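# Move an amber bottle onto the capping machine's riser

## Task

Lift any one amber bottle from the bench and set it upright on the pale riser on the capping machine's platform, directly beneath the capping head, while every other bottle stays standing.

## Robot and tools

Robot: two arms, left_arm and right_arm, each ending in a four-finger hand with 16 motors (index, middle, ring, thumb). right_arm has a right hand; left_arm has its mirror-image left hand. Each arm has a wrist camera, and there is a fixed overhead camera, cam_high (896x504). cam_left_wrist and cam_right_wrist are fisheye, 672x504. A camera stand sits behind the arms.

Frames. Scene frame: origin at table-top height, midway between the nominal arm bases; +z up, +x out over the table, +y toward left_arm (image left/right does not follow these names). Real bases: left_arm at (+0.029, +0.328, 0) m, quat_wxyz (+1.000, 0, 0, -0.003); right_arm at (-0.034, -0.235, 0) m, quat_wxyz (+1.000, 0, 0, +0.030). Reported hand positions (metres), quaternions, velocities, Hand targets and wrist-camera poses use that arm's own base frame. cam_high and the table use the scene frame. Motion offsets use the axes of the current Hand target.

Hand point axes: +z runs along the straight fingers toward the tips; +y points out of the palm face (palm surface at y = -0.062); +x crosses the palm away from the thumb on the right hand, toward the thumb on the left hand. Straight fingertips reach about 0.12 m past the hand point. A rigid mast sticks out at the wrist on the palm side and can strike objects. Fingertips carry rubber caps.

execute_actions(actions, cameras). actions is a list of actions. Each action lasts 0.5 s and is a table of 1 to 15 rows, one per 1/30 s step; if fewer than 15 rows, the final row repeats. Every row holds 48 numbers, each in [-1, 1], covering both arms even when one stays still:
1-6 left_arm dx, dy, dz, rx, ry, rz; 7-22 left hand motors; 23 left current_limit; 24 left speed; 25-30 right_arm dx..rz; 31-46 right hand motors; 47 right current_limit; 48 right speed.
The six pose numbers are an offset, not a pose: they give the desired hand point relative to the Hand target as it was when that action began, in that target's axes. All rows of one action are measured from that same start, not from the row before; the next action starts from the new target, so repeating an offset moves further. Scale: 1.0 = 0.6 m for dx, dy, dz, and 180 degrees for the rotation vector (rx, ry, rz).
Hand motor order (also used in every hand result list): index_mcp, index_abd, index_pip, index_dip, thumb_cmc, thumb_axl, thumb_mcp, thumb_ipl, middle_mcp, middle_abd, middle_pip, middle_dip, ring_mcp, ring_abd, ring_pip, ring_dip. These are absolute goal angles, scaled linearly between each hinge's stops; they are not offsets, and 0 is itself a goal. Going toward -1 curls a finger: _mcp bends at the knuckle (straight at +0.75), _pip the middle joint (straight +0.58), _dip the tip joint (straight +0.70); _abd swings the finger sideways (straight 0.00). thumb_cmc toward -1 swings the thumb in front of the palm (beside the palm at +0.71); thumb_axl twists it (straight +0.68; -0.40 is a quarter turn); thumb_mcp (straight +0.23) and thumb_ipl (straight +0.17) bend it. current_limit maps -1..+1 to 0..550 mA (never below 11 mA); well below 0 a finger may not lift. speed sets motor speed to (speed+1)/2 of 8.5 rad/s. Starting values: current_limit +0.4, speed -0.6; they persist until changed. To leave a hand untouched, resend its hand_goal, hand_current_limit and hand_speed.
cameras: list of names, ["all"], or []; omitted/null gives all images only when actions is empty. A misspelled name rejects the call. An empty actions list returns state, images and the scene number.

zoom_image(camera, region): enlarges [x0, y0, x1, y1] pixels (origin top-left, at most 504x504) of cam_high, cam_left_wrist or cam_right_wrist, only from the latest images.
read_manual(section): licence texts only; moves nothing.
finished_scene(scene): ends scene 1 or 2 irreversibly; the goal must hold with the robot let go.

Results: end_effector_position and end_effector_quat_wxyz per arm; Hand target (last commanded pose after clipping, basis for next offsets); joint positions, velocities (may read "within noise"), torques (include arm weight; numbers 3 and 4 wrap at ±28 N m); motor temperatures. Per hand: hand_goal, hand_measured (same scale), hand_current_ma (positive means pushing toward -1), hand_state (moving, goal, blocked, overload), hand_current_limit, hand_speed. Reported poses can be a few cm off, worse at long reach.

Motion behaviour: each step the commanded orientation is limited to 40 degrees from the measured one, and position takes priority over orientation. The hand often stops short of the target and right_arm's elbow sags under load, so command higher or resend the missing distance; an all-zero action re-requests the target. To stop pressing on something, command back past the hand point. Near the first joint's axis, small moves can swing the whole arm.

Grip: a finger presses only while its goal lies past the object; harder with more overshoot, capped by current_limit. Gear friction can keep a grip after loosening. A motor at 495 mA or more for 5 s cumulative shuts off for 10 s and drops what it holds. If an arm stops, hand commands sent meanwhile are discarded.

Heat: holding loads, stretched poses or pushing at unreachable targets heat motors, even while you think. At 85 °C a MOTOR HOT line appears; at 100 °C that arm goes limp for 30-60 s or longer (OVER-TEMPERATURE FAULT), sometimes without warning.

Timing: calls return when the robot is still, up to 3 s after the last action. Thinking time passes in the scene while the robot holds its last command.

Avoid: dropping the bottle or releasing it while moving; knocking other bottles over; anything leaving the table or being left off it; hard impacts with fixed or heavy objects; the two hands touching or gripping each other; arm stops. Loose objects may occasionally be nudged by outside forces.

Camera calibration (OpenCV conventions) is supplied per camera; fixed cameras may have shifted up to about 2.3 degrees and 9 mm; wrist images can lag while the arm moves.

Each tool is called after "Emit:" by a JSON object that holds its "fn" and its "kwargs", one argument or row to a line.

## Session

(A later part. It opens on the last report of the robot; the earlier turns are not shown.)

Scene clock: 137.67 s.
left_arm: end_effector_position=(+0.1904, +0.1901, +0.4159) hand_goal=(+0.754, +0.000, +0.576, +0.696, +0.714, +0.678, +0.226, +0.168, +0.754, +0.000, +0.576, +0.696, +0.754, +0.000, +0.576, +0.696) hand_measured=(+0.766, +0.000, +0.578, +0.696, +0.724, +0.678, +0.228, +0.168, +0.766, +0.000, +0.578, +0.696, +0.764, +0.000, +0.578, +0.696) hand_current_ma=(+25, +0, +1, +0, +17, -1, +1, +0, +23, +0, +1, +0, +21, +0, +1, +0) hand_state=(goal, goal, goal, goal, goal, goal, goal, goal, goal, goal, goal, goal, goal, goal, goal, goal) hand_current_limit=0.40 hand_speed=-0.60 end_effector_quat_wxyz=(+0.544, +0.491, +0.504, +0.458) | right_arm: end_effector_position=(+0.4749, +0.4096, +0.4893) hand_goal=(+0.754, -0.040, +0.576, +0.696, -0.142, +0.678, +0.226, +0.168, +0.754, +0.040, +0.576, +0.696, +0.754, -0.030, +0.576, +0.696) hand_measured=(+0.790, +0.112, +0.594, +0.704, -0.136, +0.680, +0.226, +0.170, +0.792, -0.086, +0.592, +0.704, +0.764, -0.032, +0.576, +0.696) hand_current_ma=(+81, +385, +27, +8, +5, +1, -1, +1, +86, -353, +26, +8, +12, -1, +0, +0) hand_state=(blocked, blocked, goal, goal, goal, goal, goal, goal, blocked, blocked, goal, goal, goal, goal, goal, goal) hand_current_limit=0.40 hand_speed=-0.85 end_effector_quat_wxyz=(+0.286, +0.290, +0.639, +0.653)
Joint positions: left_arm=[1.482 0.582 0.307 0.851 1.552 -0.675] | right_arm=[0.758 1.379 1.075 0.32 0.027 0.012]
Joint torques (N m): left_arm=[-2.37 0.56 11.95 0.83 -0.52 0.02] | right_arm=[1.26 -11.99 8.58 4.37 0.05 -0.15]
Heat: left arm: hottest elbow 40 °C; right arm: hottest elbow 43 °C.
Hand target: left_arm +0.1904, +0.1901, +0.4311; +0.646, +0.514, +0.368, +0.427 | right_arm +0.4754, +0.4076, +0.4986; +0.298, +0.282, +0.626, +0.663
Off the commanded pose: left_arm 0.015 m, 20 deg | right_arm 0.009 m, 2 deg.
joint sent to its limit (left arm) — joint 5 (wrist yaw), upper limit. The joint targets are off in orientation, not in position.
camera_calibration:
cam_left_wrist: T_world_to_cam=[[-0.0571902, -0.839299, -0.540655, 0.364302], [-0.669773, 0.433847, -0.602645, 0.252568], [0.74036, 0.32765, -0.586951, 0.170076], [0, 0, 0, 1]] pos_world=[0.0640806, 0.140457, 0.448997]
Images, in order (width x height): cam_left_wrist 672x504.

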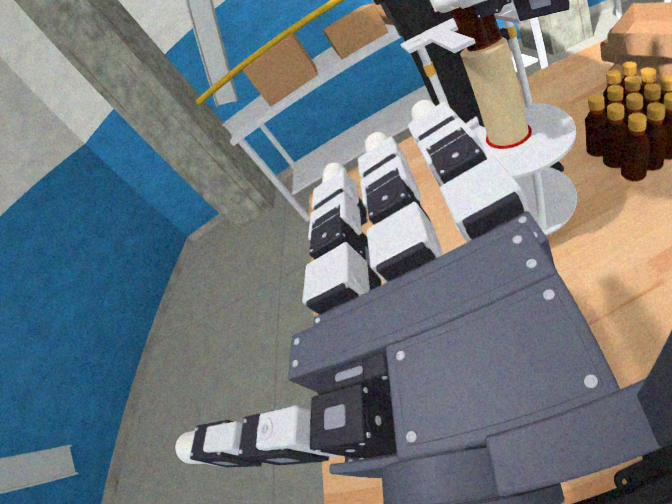

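Emit:
{"fn": "execute_actions", "kwargs": {
  "actions": [
    [[0,0,0,0,0,0,0.754,0,0.576,0.696,0.714,0.678,0.226,0.168,0.754,0,0.576,0.696,0.754,0,0.576,0.696,0.4,-0.6,0,-0.018,0.0,0.006,0,0,0.754,-0.04,0.576,0.696,-0.143,0.678,0.226,0.168,0.754,0.04,0.576,0.696,0.754,-0.03,0.576,0.696,0.4,-0.85]]
  ],
  "cameras": ["cam_left_wrist"]
}}

Emit:
{"fn": "zoom_image", "kwargs": {
  "camera": "cam_left_wrist",
  "region": [450, 20, 520, 70]
}}

Scene clock: 138.90 s.
left_arm: end_effector_position=(+0.1904, +0.1902, +0.4166) hand_goal=(+0.754, +0.000, +0.576, +0.696, +0.714, +0.678, +0.226, +0.168, +0.754, +0.000, +0.576, +0.696, +0.754, +0.000, +0.576, +0.696) hand_measured=(+0.766, +0.000, +0.578, +0.696, +0.724, +0.678, +0.228, +0.168, +0.766, +0.000, +0.578, +0.696, +0.764, +0.000, +0.578, +0.696) hand_current_ma=(+25, +0, +1, +0, +17, -1, +1, +0, +23, +0, +1, +0, +21, +0, +1, +0) hand_state=(goal, goal, goal, goal, goal, goal, goal, goal, goal, goal, goal, goal, goal, goal, goal, goal) hand_current_limit=0.40 hand_speed=-0.60 end_effector_quat_wxyz=(+0.544, +0.491, +0.503, +0.458) | right_arm: end_effector_position=(+0.4740, +0.4090, +0.4869) hand_goal=(+0.754, -0.040, +0.576, +0.696, -0.142, +0.678, +0.226, +0.168, +0.754, +0.040, +0.576, +0.696, +0.754, -0.030, +0.576, +0.696) hand_measured=(+0.790, +0.112, +0.594, +0.704, -0.136, +0.680, +0.226, +0.170, +0.792, -0.086, +0.592, +0.704, +0.764, -0.032, +0.576, +0.696) hand_current_ma=(+81, +385, +26, +8, +5, +1, -1, +1, +84, -353, +23, +8, +12, -1, +0, +0) hand_state=(blocked, blocked, goal, goal, goal, goal, goal, goal, blocked, blocked, goal, goal, goal, goal, goal, goal) hand_current_limit=0.40 hand_speed=-0.85 end_effector_quat_wxyz=(+0.287, +0.289, +0.638, +0.653)
Joint positions: left_arm=[1.482 0.587 0.307 0.875 1.552 -0.691] | right_arm=[0.758 1.379 1.067 0.33 0.027 0.01]
Joint torques (N m): left_arm=[-2.43 0.5 11.79 0.81 -0.53 0.06] | right_arm=[1.55 -11.81 8.09 3.85 0.02 -0.14]
Heat: left arm: hottest elbow 40 °C; right arm: hottest elbow 43 °C.
Hand target: left_arm +0.1904, +0.1901, +0.4310; +0.646, +0.514, +0.368, +0.427 | right_arm +0.4759, +0.4080, +0.4877; +0.296, +0.284, +0.633, +0.657
Off the commanded pose: left_arm 0.014 m, 20 deg | right_arm 0.002 m, 1 deg.
joint sent to its limit (left arm) — joint 5 (wrist yaw), upper limit. The joint targets are off in orientation, not in position.
camera_calibration:
cam_left_wrist: T_world_to_cam=[[-0.0570887, -0.838637, -0.541691, 0.364986], [-0.669506, 0.434652, -0.602361, 0.252605], [0.740609, 0.328278, -0.586286, 0.170099], [0, 0, 0, 1]] pos_world=[0.0639802, 0.140456, 0.449596]
Images, in order (width x height): cam_left_wrist 672x504.

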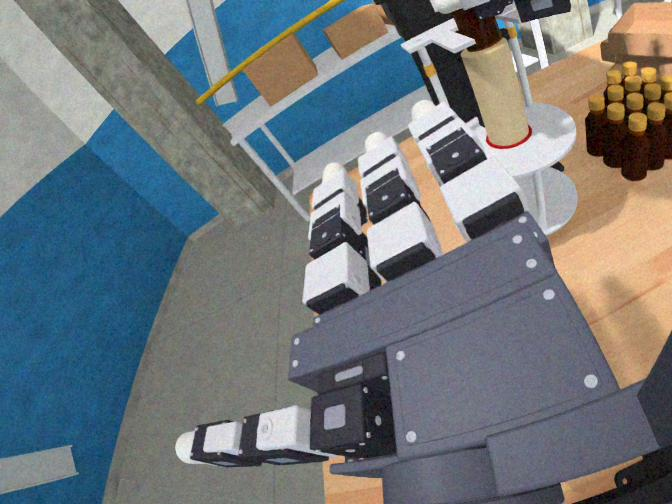

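Scaled by 7.200 from the camera's 672x504 image, which has a finer 960x720 frame.

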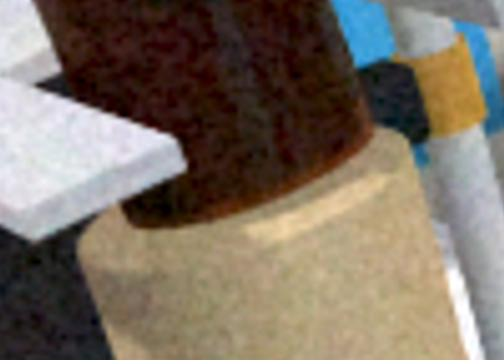

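Emit:
{"fn": "execute_actions", "kwargs": {
  "actions": [
    [[0,0,0,0,0,0,0.754,0,0.576,0.696,0.714,0.678,0.226,0.168,0.754,0,0.576,0.696,0.754,0,0.576,0.696,0.4,-0.6,0,-0.018,0.0033,0.006,0,0,0.754,-0.04,0.576,0.696,-0.143,0.678,0.226,0.168,0.754,0.04,0.576,0.696,0.754,-0.03,0.576,0.696,0.4,-0.85]]
  ],
  "cameras": ["cam_left_wrist"]
}}

Emit:
{"fn": "zoom_image", "kwargs": {
  "camera": "cam_left_wrist",
  "region": [450, 20, 520, 70]
}}

Scene clock: 140.33 s.
left_arm: end_effector_position=(+0.1903, +0.1902, +0.4173) hand_goal=(+0.754, +0.000, +0.576, +0.696, +0.714, +0.678, +0.226, +0.168, +0.754, +0.000, +0.576, +0.696, +0.754, +0.000, +0.576, +0.696) hand_measured=(+0.766, +0.000, +0.578, +0.696, +0.724, +0.678, +0.228, +0.168, +0.766, +0.000, +0.578, +0.696, +0.764, +0.000, +0.578, +0.696) hand_current_ma=(+25, +0, +1, +0, +17, -1, +1, +0, +23, +0, +1, +0, +21, +0, +1, +0) hand_state=(goal, goal, goal, goal, goal, goal, goal, goal, goal, goal, goal, goal, goal, goal, goal, goal) hand_current_limit=0.40 hand_speed=-0.60 end_effector_quat_wxyz=(+0.543, +0.492, +0.503, +0.458) | right_arm: end_effector_position=(+0.4735, +0.4088, +0.4836) hand_goal=(+0.754, -0.040, +0.576, +0.696, -0.142, +0.678, +0.226, +0.168, +0.754, +0.040, +0.576, +0.696, +0.754, -0.030, +0.576, +0.696) hand_measured=(+0.780, +0.112, +0.586, +0.700, -0.136, +0.680, +0.226, +0.170, +0.780, -0.086, +0.586, +0.702, +0.764, -0.032, +0.576, +0.696) hand_current_ma=(+49, +385, +12, +5, +5, +1, -1, +1, +51, -353, +11, +5, +12, -1, +0, +0) hand_state=(blocked, blocked, goal, goal, goal, goal, goal, goal, blocked, blocked, goal, goal, goal, goal, goal, goal) hand_current_limit=0.40 hand_speed=-0.85 end_effector_quat_wxyz=(+0.287, +0.289, +0.640, +0.652)
Joint positions: left_arm=[1.482 0.593 0.307 0.899 1.552 -0.708] | right_arm=[0.758 1.379 1.06 0.333 0.026 0.009]
Joint torques (N m): left_arm=[-2.37 0.44 11.64 0.91 -0.55 0.05] | right_arm=[1.85 -11.28 7.86 3.62 0.04 -0.12]
Heat: left arm: hottest elbow 40 °C; right arm: hottest elbow 43 °C.
Hand target: left_arm +0.1905, +0.1901, +0.4310; +0.647, +0.514, +0.368, +0.427 | right_arm +0.4776, +0.4096, +0.4769; +0.293, +0.287, +0.639, +0.651
Off the commanded pose: left_arm 0.014 m, 20 deg | right_arm 0.008 m, 1 deg.
joint sent to its limit (left arm) — joint 5 (wrist yaw), upper limit. The joint targets are off in orientation, not in position.
camera_calibration:
cam_left_wrist: T_world_to_cam=[[-0.057122, -0.837811, -0.542964, 0.365715], [-0.669206, 0.435718, -0.601924, 0.252541], [0.740878, 0.328972, -0.585557, 0.16995], [0, 0, 0, 1]] pos_world=[0.0639798, 0.140454, 0.450096]
Images, in order (width x height): cam_left_wrist 672x504.

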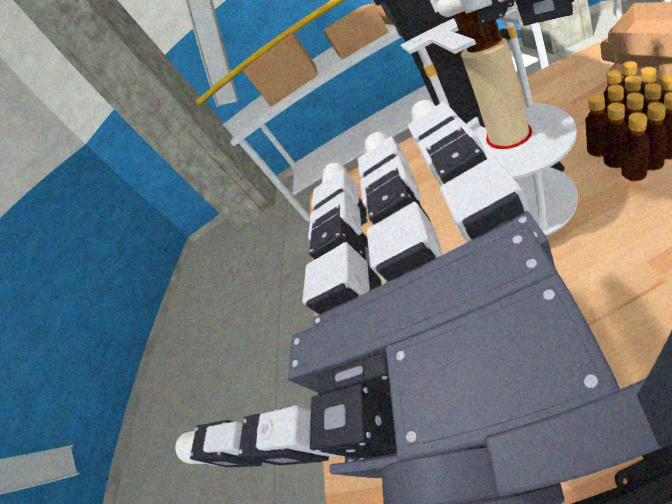

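Scaled by 7.200 from the camera's 672x504 image, which has a finer 960x720 frame.

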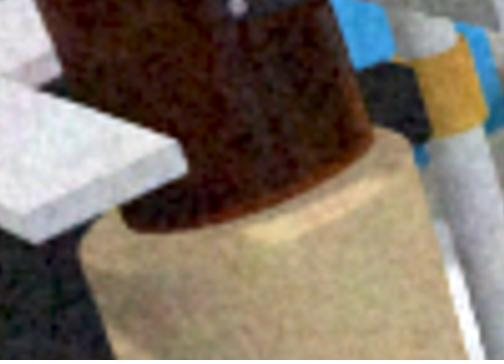

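Emit:
{"fn": "zoom_image", "kwargs": {
  "camera": "cam_left_wrist",
  "region": [390, 0, 560, 90]
}}

Emit:
{"fn": "execute_actions", "kwargs": {
  "actions": [],
  "cameras": ["cam_right_wrist"]
}}

Emit:
{"fn": "zoom_image", "kwargs": {
  "camera": "cam_right_wrist",
  "region": [230, 80, 410, 220]
}}

Scaled by 2.965 from the camera's 672x504 image, which has a finer 960x720 frame.

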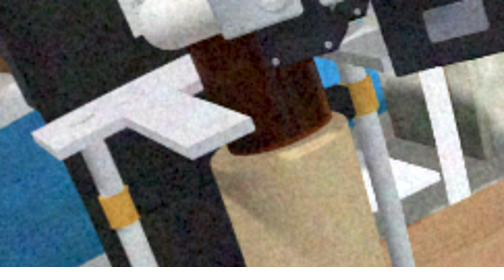

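Scene clock: 141.60 s.
left_arm: end_effector_position=(+0.1903, +0.1902, +0.4173) hand_goal=(+0.754, +0.000, +0.576, +0.696, +0.714, +0.678, +0.226, +0.168, +0.754, +0.000, +0.576, +0.696, +0.754, +0.000, +0.576, +0.696) hand_measured=(+0.766, +0.000, +0.578, +0.696, +0.724, +0.678, +0.228, +0.168, +0.766, +0.000, +0.578, +0.696, +0.764, +0.000, +0.578, +0.696) hand_current_ma=(+25, +0, +1, +0, +17, -1, +1, +0, +23, +0, +1, +0, +21, +0, +1, +0) hand_state=(goal, goal, goal, goal, goal, goal, goal, goal, goal, goal, goal, goal, goal, goal, goal, goal) hand_current_limit=0.40 hand_speed=-0.60 end_effector_quat_wxyz=(+0.544, +0.492, +0.503, +0.458) | right_arm: end_effector_position=(+0.4735, +0.4088, +0.4836) hand_goal=(+0.754, -0.040, +0.576, +0.696, -0.142, +0.678, +0.226, +0.168, +0.754, +0.040, +0.576, +0.696, +0.754, -0.030, +0.576, +0.696) hand_measured=(+0.780, +0.112, +0.586, +0.700, -0.136, +0.680, +0.226, +0.170, +0.780, -0.086, +0.586, +0.702, +0.764, -0.032, +0.576, +0.696) hand_current_ma=(+49, +385, +12, +5, +5, +1, -1, +1, +51, -353, +11, +5, +12, -1, +0, +0) hand_state=(blocked, blocked, goal, goal, goal, goal, goal, goal, blocked, blocked, goal, goal, goal, goal, goal, goal) hand_current_limit=0.40 hand_speed=-0.85 end_effector_quat_wxyz=(+0.287, +0.289, +0.640, +0.652)
Joint positions: left_arm=[1.482 0.593 0.307 0.899 1.552 -0.709] | right_arm=[0.758 1.379 1.06 0.333 0.026 0.009]
Joint velocities: within noise
Joint torques (N m): left_arm=[-2.43 0.5 11.64 0.88 -0.55 0.04] | right_arm=[1.32 -10.87 7.79 3.58 0.03 -0.14]
Motor temperatures (°C): left_arm=[33 27 40 30 31 26] | right_arm=[33 35 43 29 28 25]
Heat: left arm: hottest elbow 40 °C; right arm: hottest elbow 43 °C.
Hand target: left_arm +0.1904, +0.1901, +0.4310; +0.646, +0.514, +0.368, +0.427 | right_arm +0.4776, +0.4096, +0.4769; +0.293, +0.287, +0.639, +0.651
Off the commanded pose: left_arm 0.014 m, 20 deg | right_arm 0.008 m, 1 deg.
camera_calibration:
cam_right_wrist: T_world_to_cam=[[0.527396, -0.586224, 0.614975, -0.271048], [-0.207753, -0.790833, -0.575693, 0.656918], [0.823828, 0.175855, -0.538872, -0.0749636], [0, 0, 0, 1]] pos_world=[0.341184, 0.3738, 0.504475]
Images, in order (width x height): cam_right_wrist 672x504.

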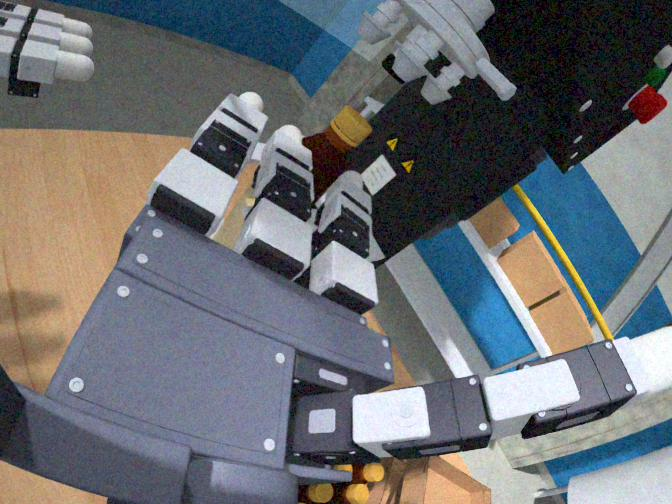

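Scaled by 2.800 from the camera's 672x504 image, which has a finer 960x720 frame.

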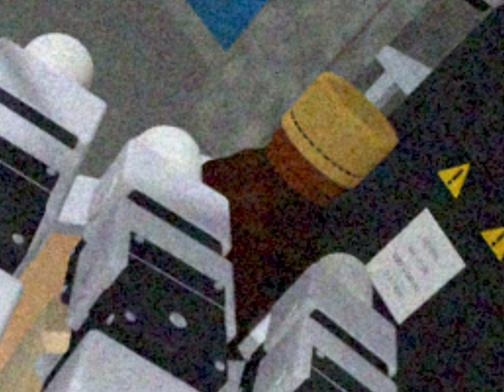

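Emit:
{"fn": "execute_actions", "kwargs": {
  "actions": [],
  "cameras": ["cam_high"]
}}

Emit:
{"fn": "zoom_image", "kwargs": {
  "camera": "cam_high",
  "region": [420, 120, 580, 300]
}}

Scene clock: 144.40 s.
left_arm: end_effector_position=(+0.1903, +0.1902, +0.4173) hand_goal=(+0.754, +0.000, +0.576, +0.696, +0.714, +0.678, +0.226, +0.168, +0.754, +0.000, +0.576, +0.696, +0.754, +0.000, +0.576, +0.696) hand_measured=(+0.766, +0.000, +0.578, +0.696, +0.724, +0.678, +0.228, +0.168, +0.766, +0.000, +0.578, +0.696, +0.764, +0.000, +0.578, +0.696) hand_current_ma=(+25, +0, +1, +0, +17, -1, +1, +0, +23, +0, +1, +0, +21, +0, +1, +0) hand_state=(goal, goal, goal, goal, goal, goal, goal, goal, goal, goal, goal, goal, goal, goal, goal, goal) hand_current_limit=0.40 hand_speed=-0.60 end_effector_quat_wxyz=(+0.544, +0.492, +0.503, +0.458) | right_arm: end_effector_position=(+0.4735, +0.4088, +0.4836) hand_goal=(+0.754, -0.040, +0.576, +0.696, -0.142, +0.678, +0.226, +0.168, +0.754, +0.040, +0.576, +0.696, +0.754, -0.030, +0.576, +0.696) hand_measured=(+0.780, +0.112, +0.586, +0.700, -0.136, +0.680, +0.226, +0.170, +0.780, -0.086, +0.586, +0.702, +0.764, -0.032, +0.576, +0.696) hand_current_ma=(+49, +385, +12, +5, +5, +1, -1, +1, +51, -353, +11, +5, +12, -1, +0, +0) hand_state=(blocked, blocked, goal, goal, goal, goal, goal, goal, blocked, blocked, goal, goal, goal, goal, goal, goal) hand_current_limit=0.40 hand_speed=-0.85 end_effector_quat_wxyz=(+0.287, +0.289, +0.640, +0.652)
Joint positions: left_arm=[1.482 0.593 0.307 0.899 1.552 -0.709] | right_arm=[0.758 1.379 1.06 0.333 0.026 0.009]
Joint velocities: within noise
Joint torques (N m): left_arm=[-2.37 0.5 11.66 0.87 -0.55 0.04] | right_arm=[1.32 -11.11 7.82 3.74 0.01 -0.11]
Motor temperatures (°C): left_arm=[33 27 40 30 31 26] | right_arm=[33 35 43 29 28 25]
Heat: left arm: hottest elbow 40 °C; right arm: hottest elbow 43 °C.
Hand target: left_arm +0.1904, +0.1901, +0.4310; +0.646, +0.514, +0.368, +0.427 | right_arm +0.4776, +0.4096, +0.4769; +0.293, +0.287, +0.639, +0.651
Off the commanded pose: left_arm 0.014 m, 20 deg | right_arm 0.008 m, 1 deg.
Images, in order (width x height): cam_high 896x504.

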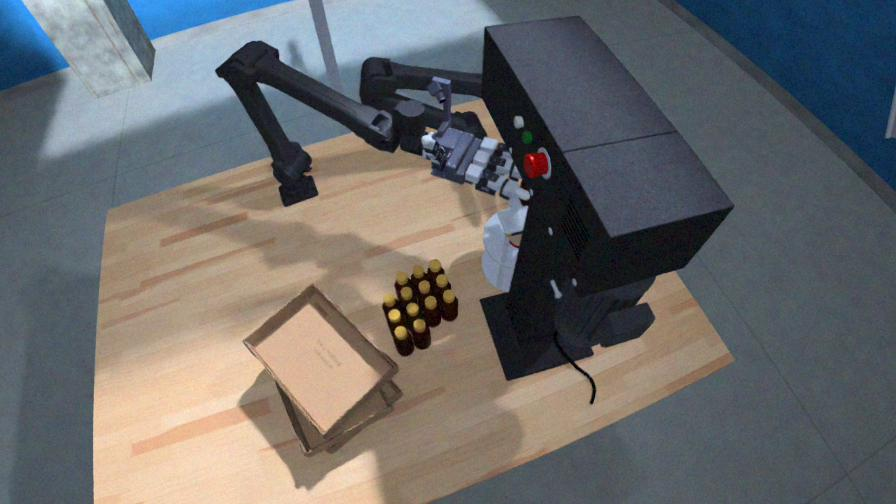

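Scaled by 2.800 from the camera's 896x504 image, which has a finer 1280x720 frame.

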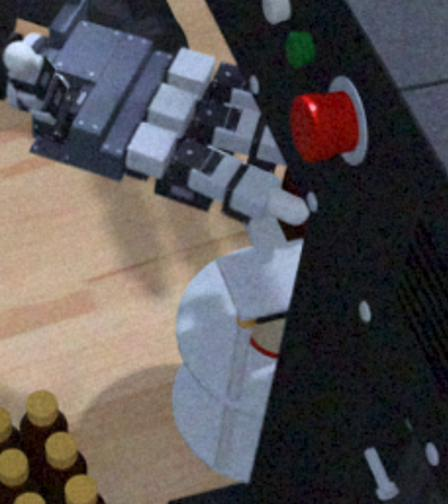

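Emit:
{"fn": "execute_actions", "kwargs": {
  "actions": [
    [[0,0,0,0,0,0,0.754,0,0.576,0.696,0.714,0.678,0.226,0.168,0.754,0,0.576,0.696,0.754,0,0.576,0.696,0.4,-0.6,0,-0.01,0.0,0.001,0,0,0.754,-0.04,0.576,0.696,-0.143,0.678,0.226,0.168,0.754,0.04,0.576,0.696,0.754,-0.03,0.576,0.696,0.4,-0.85]]
  ],
  "cameras": ["cam_left_wrist", "cam_right_wrist"]
}}

Emit:
{"fn": "zoom_image", "kwargs": {
  "camera": "cam_left_wrist",
  "region": [450, 20, 520, 70]
}}

Scene clock: 146.47 s.
left_arm: end_effector_position=(+0.1903, +0.1901, +0.4180) hand_goal=(+0.754, +0.000, +0.576, +0.696, +0.714, +0.678, +0.226, +0.168, +0.754, +0.000, +0.576, +0.696, +0.754, +0.000, +0.576, +0.696) hand_measured=(+0.766, +0.000, +0.578, +0.696, +0.724, +0.678, +0.228, +0.168, +0.766, +0.000, +0.578, +0.696, +0.764, +0.000, +0.578, +0.696) hand_current_ma=(+25, +0, +1, +0, +17, -1, +1, +0, +23, +0, +1, +0, +21, +0, +1, +0) hand_state=(goal, goal, goal, goal, goal, goal, goal, goal, goal, goal, goal, goal, goal, goal, goal, goal) hand_current_limit=0.40 hand_speed=-0.60 end_effector_quat_wxyz=(+0.543, +0.492, +0.502, +0.459) | right_arm: end_effector_position=(+0.4723, +0.4080, +0.4812) hand_goal=(+0.754, -0.040, +0.576, +0.696, -0.142, +0.678, +0.226, +0.168, +0.754, +0.040, +0.576, +0.696, +0.754, -0.030, +0.576, +0.696) hand_measured=(+0.774, +0.112, +0.582, +0.698, -0.136, +0.680, +0.226, +0.170, +0.776, -0.086, +0.584, +0.700, +0.764, -0.032, +0.576, +0.696) hand_current_ma=(+34, +385, +7, +2, +5, +1, -1, +1, +42, -353, +8, +3, +12, -1, +0, +0) hand_state=(goal, blocked, goal, goal, goal, goal, goal, goal, blocked, blocked, goal, goal, goal, goal, goal, goal) hand_current_limit=0.40 hand_speed=-0.85 end_effector_quat_wxyz=(+0.287, +0.288, +0.639, +0.653)
Joint positions: left_arm=[1.482 0.598 0.307 0.923 1.552 -0.725] | right_arm=[0.758 1.379 1.051 0.346 0.025 0.008]
Joint torques (N m): left_arm=[-2.43 0.44 11.51 0.79 -0.57 0.01] | right_arm=[1.38 -10.7 7.65 3.77 0.08 -0.11]
Heat: left arm: hottest elbow 40 °C; right arm: hottest elbow 42 °C.
Hand target: left_arm +0.1904, +0.1901, +0.4311; +0.646, +0.514, +0.368, +0.427 | right_arm +0.4778, +0.4097, +0.4710; +0.292, +0.288, +0.640, +0.650
Off the commanded pose: left_arm 0.013 m, 20 deg | right_arm 0.012 m, 1 deg.
joint sent to its limit (left arm) — joint 5 (wrist yaw), upper limit. The joint targets are off in orientation, not in position.
camera_calibration:
cam_left_wrist: T_world_to_cam=[[-0.0570583, -0.837002, -0.544216, 0.366402], [-0.668866, 0.436733, -0.601566, 0.25262], [0.74119, 0.329684, -0.584762, 0.169857], [0, 0, 0, 1]] pos_world=[0.0639793, 0.140353, 0.450696]
cam_right_wrist: T_world_to_cam=[[0.526268, -0.586704, 0.615484, -0.26885], [-0.205159, -0.790053, -0.57769, 0.654111], [0.825198, 0.177747, -0.536148, -0.0779184], [0, 0, 0, 1]] pos_world=[0.339982, 0.372897, 0.50157]
Images, in order (width x height): cam_left_wrist 672x504, cam_right_wrist 672x504.

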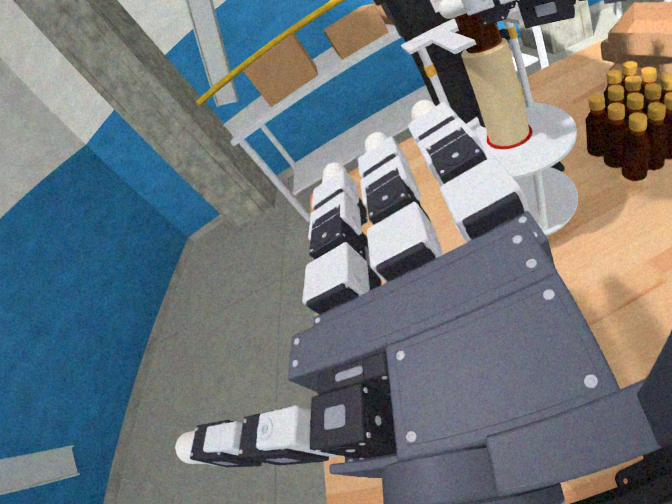

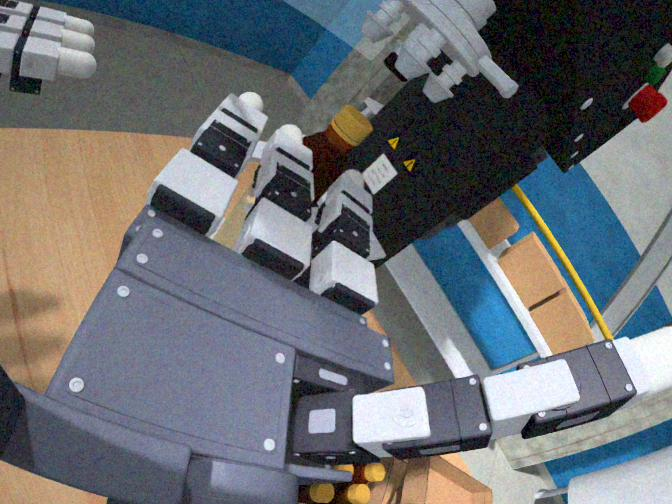

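Scaled by 7.200 from the camera's 672x504 image, which has a finer 960x720 frame.

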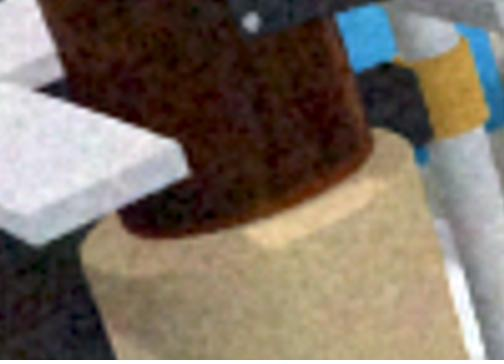

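Emit:
{"fn": "execute_actions", "kwargs": {
  "actions": [
    [[0,0,0,0,0,0,0.754,0,0.576,0.696,0.714,0.678,0.226,0.168,0.754,0,0.576,0.696,0.754,0,0.576,0.696,0.4,-0.6,0,-0.008,0.0,0.002,0,0,0.754,-0.04,0.576,0.696,-0.143,0.678,0.226,0.168,0.754,0.04,0.576,0.696,0.754,-0.03,0.576,0.696,0.4,-0.85]]
  ],
  "cameras": ["cam_left_wrist", "cam_right_wrist"]
}}

Emit:
{"fn": "zoom_image", "kwargs": {
  "camera": "cam_left_wrist",
  "region": [450, 20, 520, 70]
}}

Scene clock: 147.53 s.
left_arm: end_effector_position=(+0.1903, +0.1900, +0.4187) hand_goal=(+0.754, +0.000, +0.576, +0.696, +0.714, +0.678, +0.226, +0.168, +0.754, +0.000, +0.576, +0.696, +0.754, +0.000, +0.576, +0.696) hand_measured=(+0.766, +0.000, +0.578, +0.696, +0.724, +0.678, +0.228, +0.168, +0.766, +0.000, +0.578, +0.696, +0.764, +0.000, +0.578, +0.696) hand_current_ma=(+25, +0, +1, +0, +17, -1, +1, +0, +23, +0, +1, +0, +21, +0, +1, +0) hand_state=(goal, goal, goal, goal, goal, goal, goal, goal, goal, goal, goal, goal, goal, goal, goal, goal) hand_current_limit=0.40 hand_speed=-0.60 end_effector_quat_wxyz=(+0.543, +0.493, +0.502, +0.459) | right_arm: end_effector_position=(+0.4721, +0.4079, +0.4797) hand_goal=(+0.754, -0.040, +0.576, +0.696, -0.142, +0.678, +0.226, +0.168, +0.754, +0.040, +0.576, +0.696, +0.754, -0.030, +0.576, +0.696) hand_measured=(+0.768, +0.112, +0.578, +0.698, -0.136, +0.680, +0.226, +0.170, +0.770, -0.086, +0.580, +0.698, +0.764, -0.032, +0.576, +0.696) hand_current_ma=(+21, +385, +2, +1, +5, +1, -1, +1, +28, -353, +3, +2, +12, -1, +0, +0) hand_state=(goal, blocked, goal, goal, goal, goal, goal, goal, goal, blocked, goal, goal, goal, goal, goal, goal) hand_current_limit=0.40 hand_speed=-0.85 end_effector_quat_wxyz=(+0.288, +0.288, +0.639, +0.653)
Joint positions: left_arm=[1.482 0.604 0.307 0.947 1.552 -0.741] | right_arm=[0.758 1.38 1.047 0.352 0.025 0.008]
Joint torques (N m): left_arm=[-2.49 0.44 11.33 0.8 -0.65 0.03] | right_arm=[1.67 -10.64 7.56 3.52 0.11 -0.12]
Heat: left arm: hottest elbow 40 °C; right arm: hottest elbow 42 °C.
Hand target: left_arm +0.1904, +0.1901, +0.4310; +0.646, +0.514, +0.368, +0.427 | right_arm +0.4777, +0.4097, +0.4664; +0.292, +0.288, +0.642, +0.648
Off the commanded pose: left_arm 0.012 m, 20 deg | right_arm 0.015 m, 1 deg.
camera_calibration:
cam_left_wrist: T_world_to_cam=[[-0.0568755, -0.835974, -0.545814, 0.367064], [-0.668523, 0.437931, -0.601077, 0.252531], [0.741513, 0.330703, -0.583775, 0.169682], [0, 0, 0, 1]] pos_world=[0.0638787, 0.140151, 0.451195]
cam_right_wrist: T_world_to_cam=[[0.525832, -0.586803, 0.615762, -0.267716], [-0.20421, -0.789844, -0.578312, 0.652818], [0.825711, 0.17835, -0.535156, -0.0794416], [0, 0, 0, 1]] pos_world=[0.339681, 0.372696, 0.499868]
Images, in order (width x height): cam_left_wrist 672x504, cam_right_wrist 672x504.

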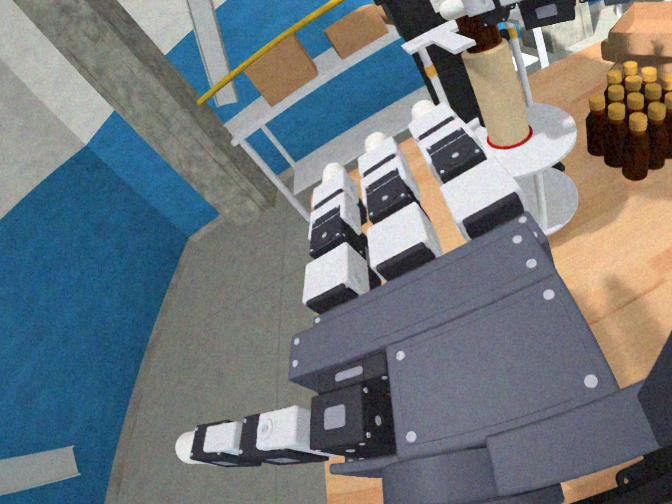

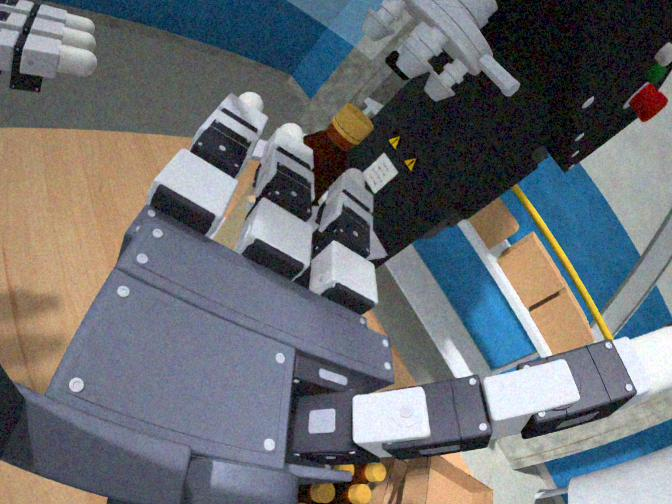

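Scaled by 7.200 from the camera's 672x504 image, which has a finer 960x720 frame.

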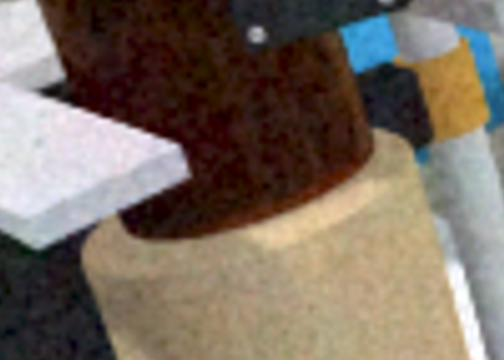

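Emit:
{"fn": "zoom_image", "kwargs": {
  "camera": "cam_right_wrist",
  "region": [220, 140, 320, 215]
}}

Scaled by 5.040 from the camera's 672x504 image, which has a finer 960x720 frame.

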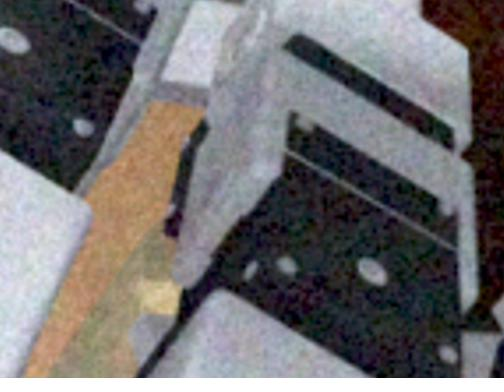

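Emit:
{"fn": "execute_actions", "kwargs": {
  "actions": [
    [[0,0,0,0,0,0,0.754,0,0.576,0.696,0.714,0.678,0.226,0.168,0.754,0,0.576,0.696,0.754,0,0.576,0.696,0.4,-0.6,0,-0.004,0.0,0.001,0,0,0.754,0.06,0.576,0.696,-0.143,0.678,0.226,0.168,0.754,-0.04,0.576,0.696,0.754,-0.15,0.576,0.696,0.4,-0.93]]
  ],
  "cameras": ["cam_left_wrist", "cam_right_wrist"]
}}

Emit:
{"fn": "zoom_image", "kwargs": {
  "camera": "cam_left_wrist",
  "region": [450, 20, 520, 70]
}}

Scene clock: 152.43 s.
left_arm: end_effector_position=(+0.1899, +0.1901, +0.4213) hand_goal=(+0.754, +0.000, +0.576, +0.696, +0.714, +0.678, +0.226, +0.168, +0.754, +0.000, +0.576, +0.696, +0.754, +0.000, +0.576, +0.696) hand_measured=(+0.766, +0.000, +0.578, +0.696, +0.724, +0.678, +0.228, +0.168, +0.766, +0.000, +0.578, +0.696, +0.764, +0.000, +0.578, +0.696) hand_current_ma=(+25, +0, +1, +0, +17, -1, +1, +0, +23, +0, +1, +0, +21, +0, +1, +0) hand_state=(goal, goal, goal, goal, goal, goal, goal, goal, goal, goal, goal, goal, goal, goal, goal, goal) hand_current_limit=0.40 hand_speed=-0.60 end_effector_quat_wxyz=(+0.542, +0.491, +0.500, +0.464) | right_arm: end_effector_position=(+0.4722, +0.4080, +0.4794) hand_goal=(+0.754, +0.060, +0.576, +0.696, -0.142, +0.678, +0.226, +0.168, +0.754, -0.040, +0.576, +0.696, +0.754, -0.150, +0.576, +0.696) hand_measured=(+0.768, +0.112, +0.578, +0.698, -0.136, +0.680, +0.226, +0.170, +0.770, -0.092, +0.580, +0.698, +0.764, -0.148, +0.576, +0.696) hand_current_ma=(+21, +104, +2, +1, +5, +1, -1, +1, +28, -105, +3, +2, +12, +2, +0, +0) hand_state=(goal, blocked, goal, goal, goal, goal, goal, goal, goal, blocked, goal, goal, goal, goal, goal, goal) hand_current_limit=0.40 hand_speed=-0.93 end_effector_quat_wxyz=(+0.288, +0.288, +0.639, +0.653)
Joint positions: left_arm=[1.479 0.609 0.307 0.981 1.541 -0.765] | right_arm=[0.758 1.381 1.047 0.352 0.025 0.008]
Joint torques (N m): left_arm=[-2.73 0.44 10.74 0.81 -0.8 0.04] | right_arm=[1.32 -10.93 7.17 3.55 0.08 -0.09]
Heat: left arm: hottest elbow 40 °C; right arm: hottest elbow 41 °C.
Hand target: left_arm +0.1905, +0.1902, +0.4310; +0.647, +0.514, +0.368, +0.427 | right_arm +0.4778, +0.4098, +0.4639; +0.291, +0.289, +0.643, +0.647
Off the commanded pose: left_arm 0.010 m, 20 deg | right_arm 0.016 m, 1 deg.
camera_calibration:
cam_left_wrist: T_world_to_cam=[[-0.0479821, -0.833906, -0.549816, 0.368242], [-0.666545, 0.436694, -0.604165, 0.254983], [0.743919, 0.337488, -0.57679, 0.166756], [0, 0, 0, 1]] pos_world=[0.0635739, 0.139451, 0.4527]
cam_right_wrist: T_world_to_cam=[[0.525969, -0.586631, 0.615809, -0.267783], [-0.204288, -0.789994, -0.578079, 0.652826], [0.825604, 0.178249, -0.535354, -0.0794225], [0, 0, 0, 1]] pos_world=[0.339782, 0.372796, 0.499769]
Images, in order (width x height): cam_left_wrist 672x504, cam_right_wrist 672x504.

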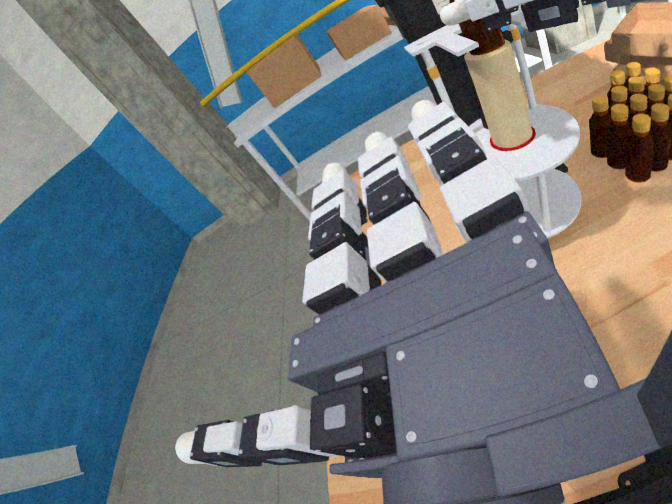

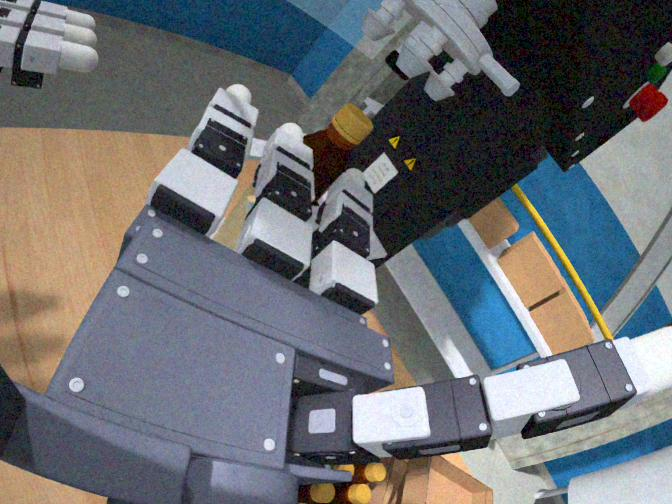

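Scaled by 7.200 from the camera's 672x504 image, which has a finer 960x720 frame.

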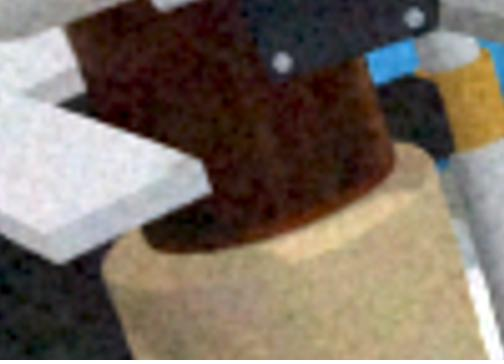

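Emit:
{"fn": "execute_actions", "kwargs": {
  "actions": [
    [[0,0,0,0,0,0,0.754,0,0.576,0.696,0.714,0.678,0.226,0.168,0.754,0,0.576,0.696,0.754,0,0.576,0.696,0.4,-0.6,0,0,0.0,0.0,0,0,0.754,0.16,0.576,0.696,-0.143,0.678,0.226,0.168,0.754,-0.14,0.576,0.696,0.754,-0.22,0.576,0.696,0.4,-0.93]]
  ],
  "cameras": ["cam_left_wrist", "cam_right_wrist"]
}}

Emit:
{"fn": "zoom_image", "kwargs": {
  "camera": "cam_left_wrist",
  "region": [450, 0, 550, 70]
}}

Emit:
{"fn": "zoom_image", "kwargs": {
  "camera": "cam_right_wrist",
  "region": [230, 80, 410, 220]
}}

Scene clock: 153.97 s.
left_arm: end_effector_position=(+0.1900, +0.1897, +0.4310) hand_goal=(+0.754, +0.000, +0.576, +0.696, +0.714, +0.678, +0.226, +0.168, +0.754, +0.000, +0.576, +0.696, +0.754, +0.000, +0.576, +0.696) hand_measured=(+0.766, +0.000, +0.578, +0.696, +0.724, +0.678, +0.228, +0.168, +0.766, +0.000, +0.578, +0.696, +0.764, +0.000, +0.578, +0.696) hand_current_ma=(+25, +0, +1, +0, +17, -1, +1, +0, +23, +0, +1, +0, +21, +0, +1, +0) hand_state=(goal, goal, goal, goal, goal, goal, goal, goal, goal, goal, goal, goal, goal, goal, goal, goal) hand_current_limit=0.40 hand_speed=-0.60 end_effector_quat_wxyz=(+0.546, +0.483, +0.489, +0.479) | right_arm: end_effector_position=(+0.4719, +0.4077, +0.4782) hand_goal=(+0.754, +0.160, +0.576, +0.696, -0.142, +0.678, +0.226, +0.168, +0.754, -0.140, +0.576, +0.696, +0.754, -0.220, +0.576, +0.696) hand_measured=(+0.768, +0.156, +0.578, +0.698, -0.136, +0.680, +0.226, +0.170, +0.766, -0.136, +0.580, +0.698, +0.764, -0.218, +0.576, +0.696) hand_current_ma=(+21, -3, +2, +1, +5, +1, -1, +1, +17, +2, +3, +2, +12, +2, +0, +0) hand_state=(goal, goal, goal, goal, goal, goal, goal, goal, goal, goal, goal, goal, goal, goal, goal, goal) hand_current_limit=0.40 hand_speed=-0.93 end_effector_quat_wxyz=(+0.287, +0.288, +0.639, +0.653)
Joint positions: left_arm=[1.458 0.638 0.307 1.115 1.493 -0.854] | right_arm=[0.758 1.381 1.044 0.355 0.025 0.008]
Joint torques (N m): left_arm=[-2.73 0.32 8.75 0.72 -0.89 0] | right_arm=[1.32 -10.34 7.46 3.45 0.11 -0.1]
Heat: left arm: hottest elbow 40 °C; right arm: hottest elbow 41 °C.
Hand target: left_arm +0.1904, +0.1901, +0.4311; +0.647, +0.514, +0.368, +0.427 | right_arm +0.4778, +0.4098, +0.4639; +0.291, +0.289, +0.643, +0.647
Off the commanded pose: left_arm 0.001 m, 19 deg | right_arm 0.016 m, 1 deg.
camera_calibration:
cam_left_wrist: T_world_to_cam=[[-0.018426, -0.82671, -0.562327, 0.371625], [-0.648712, 0.437855, -0.62246, 0.265346], [0.760811, 0.353319, -0.544364, 0.152258], [0, 0, 0, 1]] pos_world=[0.0631415, 0.137247, 0.457025]
cam_right_wrist: T_world_to_cam=[[0.52614, -0.586496, 0.615791, -0.267156], [-0.204527, -0.790138, -0.577798, 0.651928], [0.825437, 0.178057, -0.535677, -0.0795741], [0, 0, 0, 1]] pos_world=[0.339582, 0.372596, 0.498569]
Images, in order (width x height): cam_left_wrist 672x504, cam_right_wrist 672x504.

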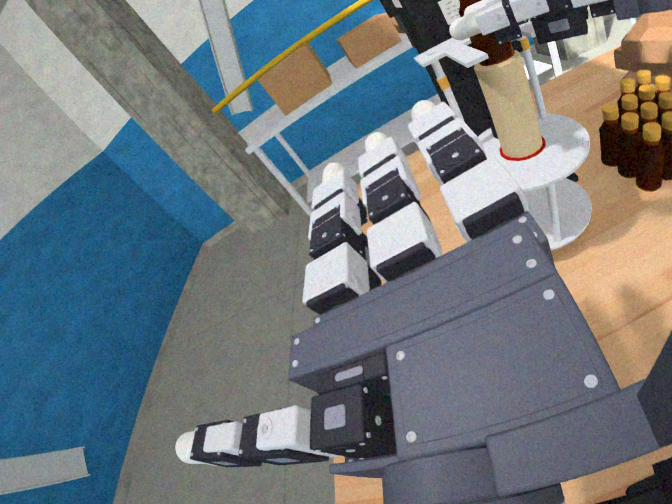

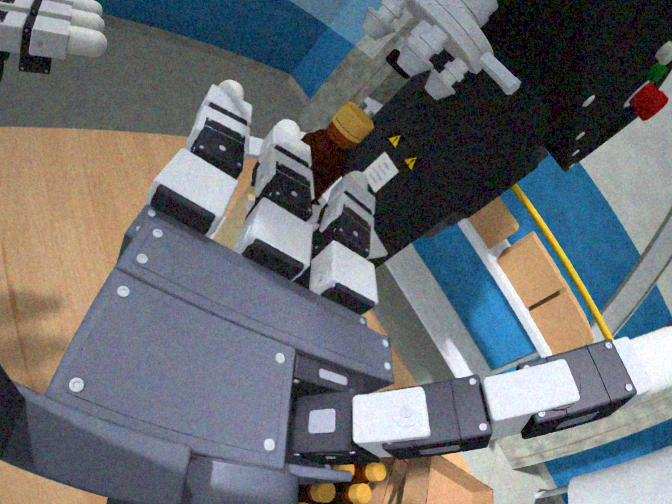

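Scaled by 5.040 from the camera's 672x504 image, which has a finer 960x720 frame.

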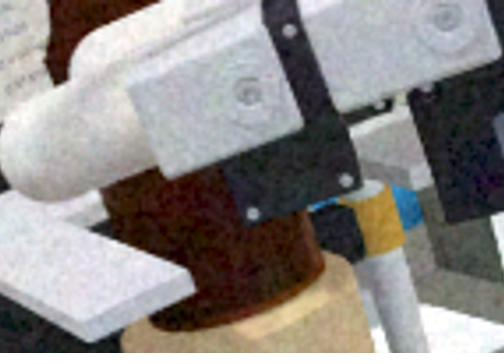

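Scaled by 2.800 from the camera's 672x504 image, which has a finer 960x720 frame.

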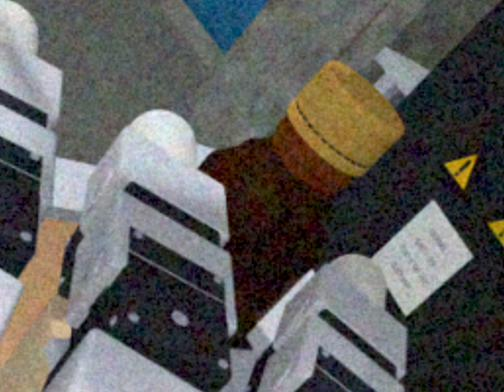

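Emit:
{"fn": "execute_actions", "kwargs": {
  "actions": [
    [[0,0,0,0,0,0,0.754,0,0.576,0.696,0.714,0.678,0.226,0.168,0.754,0,0.576,0.696,0.754,0,0.576,0.696,0.4,-0.6,0,0.018,-0.02,0.0,0,0,0.754,0.18,0.576,0.696,-0.143,0.678,0.226,0.168,0.754,-0.16,0.576,0.696,0.754,-0.24,0.576,0.696,0.4,-0.93]]
  ],
  "cameras": ["cam_left_wrist", "cam_right_wrist"]
}}

Emit:
{"fn": "zoom_image", "kwargs": {
  "camera": "cam_left_wrist",
  "region": [450, 0, 550, 70]
}}

Scene clock: 155.77 s.
left_arm: end_effector_position=(+0.1901, +0.1899, +0.4325) hand_goal=(+0.754, +0.000, +0.576, +0.696, +0.714, +0.678, +0.226, +0.168, +0.754, +0.000, +0.576, +0.696, +0.754, +0.000, +0.576, +0.696) hand_measured=(+0.766, +0.000, +0.578, +0.696, +0.724, +0.678, +0.228, +0.168, +0.766, +0.000, +0.578, +0.696, +0.764, +0.000, +0.578, +0.696) hand_current_ma=(+25, +0, +1, +0, +17, -1, +1, +0, +23, +0, +1, +0, +21, +0, +1, +0) hand_state=(goal, goal, goal, goal, goal, goal, goal, goal, goal, goal, goal, goal, goal, goal, goal, goal) hand_current_limit=0.40 hand_speed=-0.60 end_effector_quat_wxyz=(+0.573, +0.460, +0.465, +0.494) | right_arm: end_effector_position=(+0.4716, +0.4073, +0.4764) hand_goal=(+0.754, +0.180, +0.576, +0.696, -0.142, +0.678, +0.226, +0.168, +0.754, -0.160, +0.576, +0.696, +0.754, -0.240, +0.576, +0.696) hand_measured=(+0.768, +0.176, +0.578, +0.698, -0.136, +0.680, +0.226, +0.170, +0.748, -0.156, +0.580, +0.698, +0.764, -0.238, +0.576, +0.696) hand_current_ma=(+21, -3, +2, +1, +5, +1, -1, +1, -6, +2, +3, +2, +12, +2, +0, +0) hand_state=(goal, goal, goal, goal, goal, goal, goal, goal, goal, goal, goal, goal, goal, goal, goal, goal) hand_current_limit=0.40 hand_speed=-0.93 end_effector_quat_wxyz=(+0.287, +0.288, +0.640, +0.652)
Joint positions: left_arm=[1.409 0.769 0.279 1.492 1.4 -1.076] | right_arm=[0.758 1.379 1.04 0.355 0.025 0.008]
Joint torques (N m): left_arm=[-2.78 -0.5 7.57 0.47 -1.04 0.04] | right_arm=[1.44 -13.8 6.95 2.07 0.09 -0.1]
Heat: left arm: hottest elbow 40 °C; right arm: hottest elbow 41 °C.
Hand target: left_arm +0.1904, +0.1901, +0.4310; +0.647, +0.514, +0.368, +0.427 | right_arm +0.4687, +0.4017, +0.4748; +0.291, +0.289, +0.643, +0.647
Off the commanded pose: left_arm 0.002 m, 17 deg | right_arm 0.006 m, 1 deg.
camera_calibration:
cam_left_wrist: T_world_to_cam=[[0.0210333, -0.834099, -0.551214, 0.361706], [-0.585271, 0.43672, -0.683179, 0.280665], [0.810565, 0.336979, -0.478988, 0.118332], [0, 0, 0, 1]] pos_world=[0.0607413, 0.139251, 0.447802]
cam_right_wrist: T_world_to_cam=[[0.527316, -0.58535, 0.615876, -0.267126], [-0.206048, -0.791302, -0.575661, 0.650555], [0.824307, 0.176656, -0.537876, -0.0779782], [0, 0, 0, 1]] pos_world=[0.339183, 0.372199, 0.497074]
Images, in order (width x height): cam_left_wrist 672x504, cam_right_wrist 672x504.

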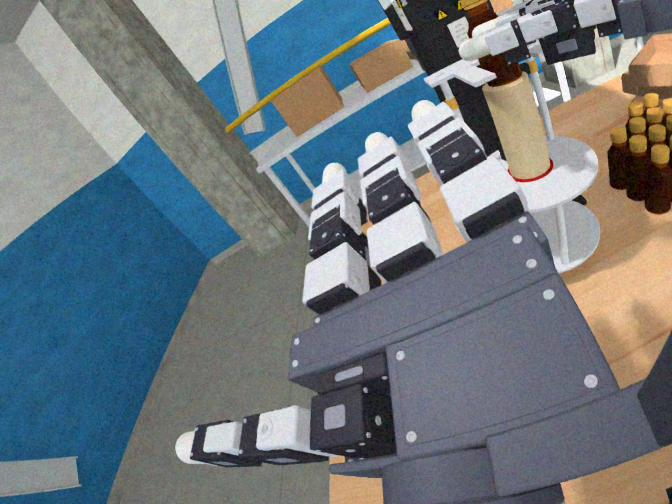

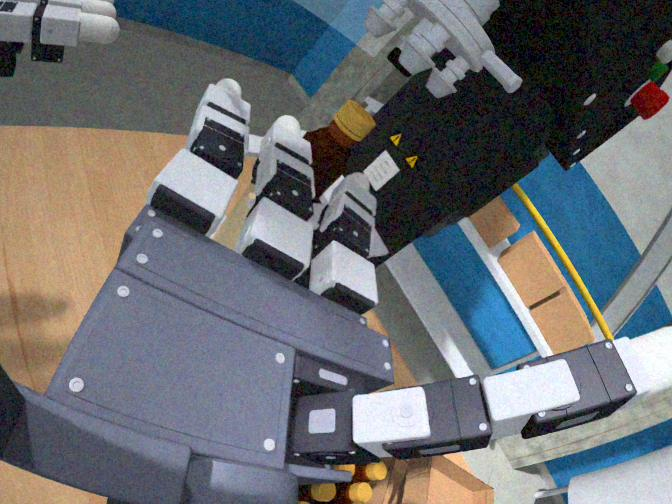

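Scaled by 5.040 from the camera's 672x504 image, which has a finer 960x720 frame.

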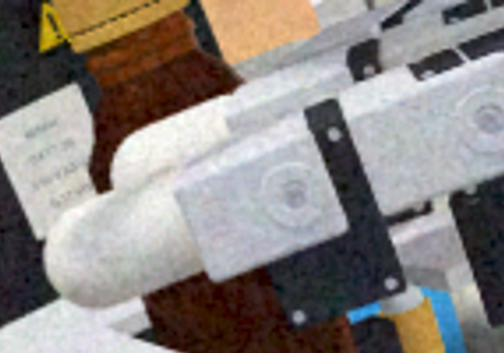

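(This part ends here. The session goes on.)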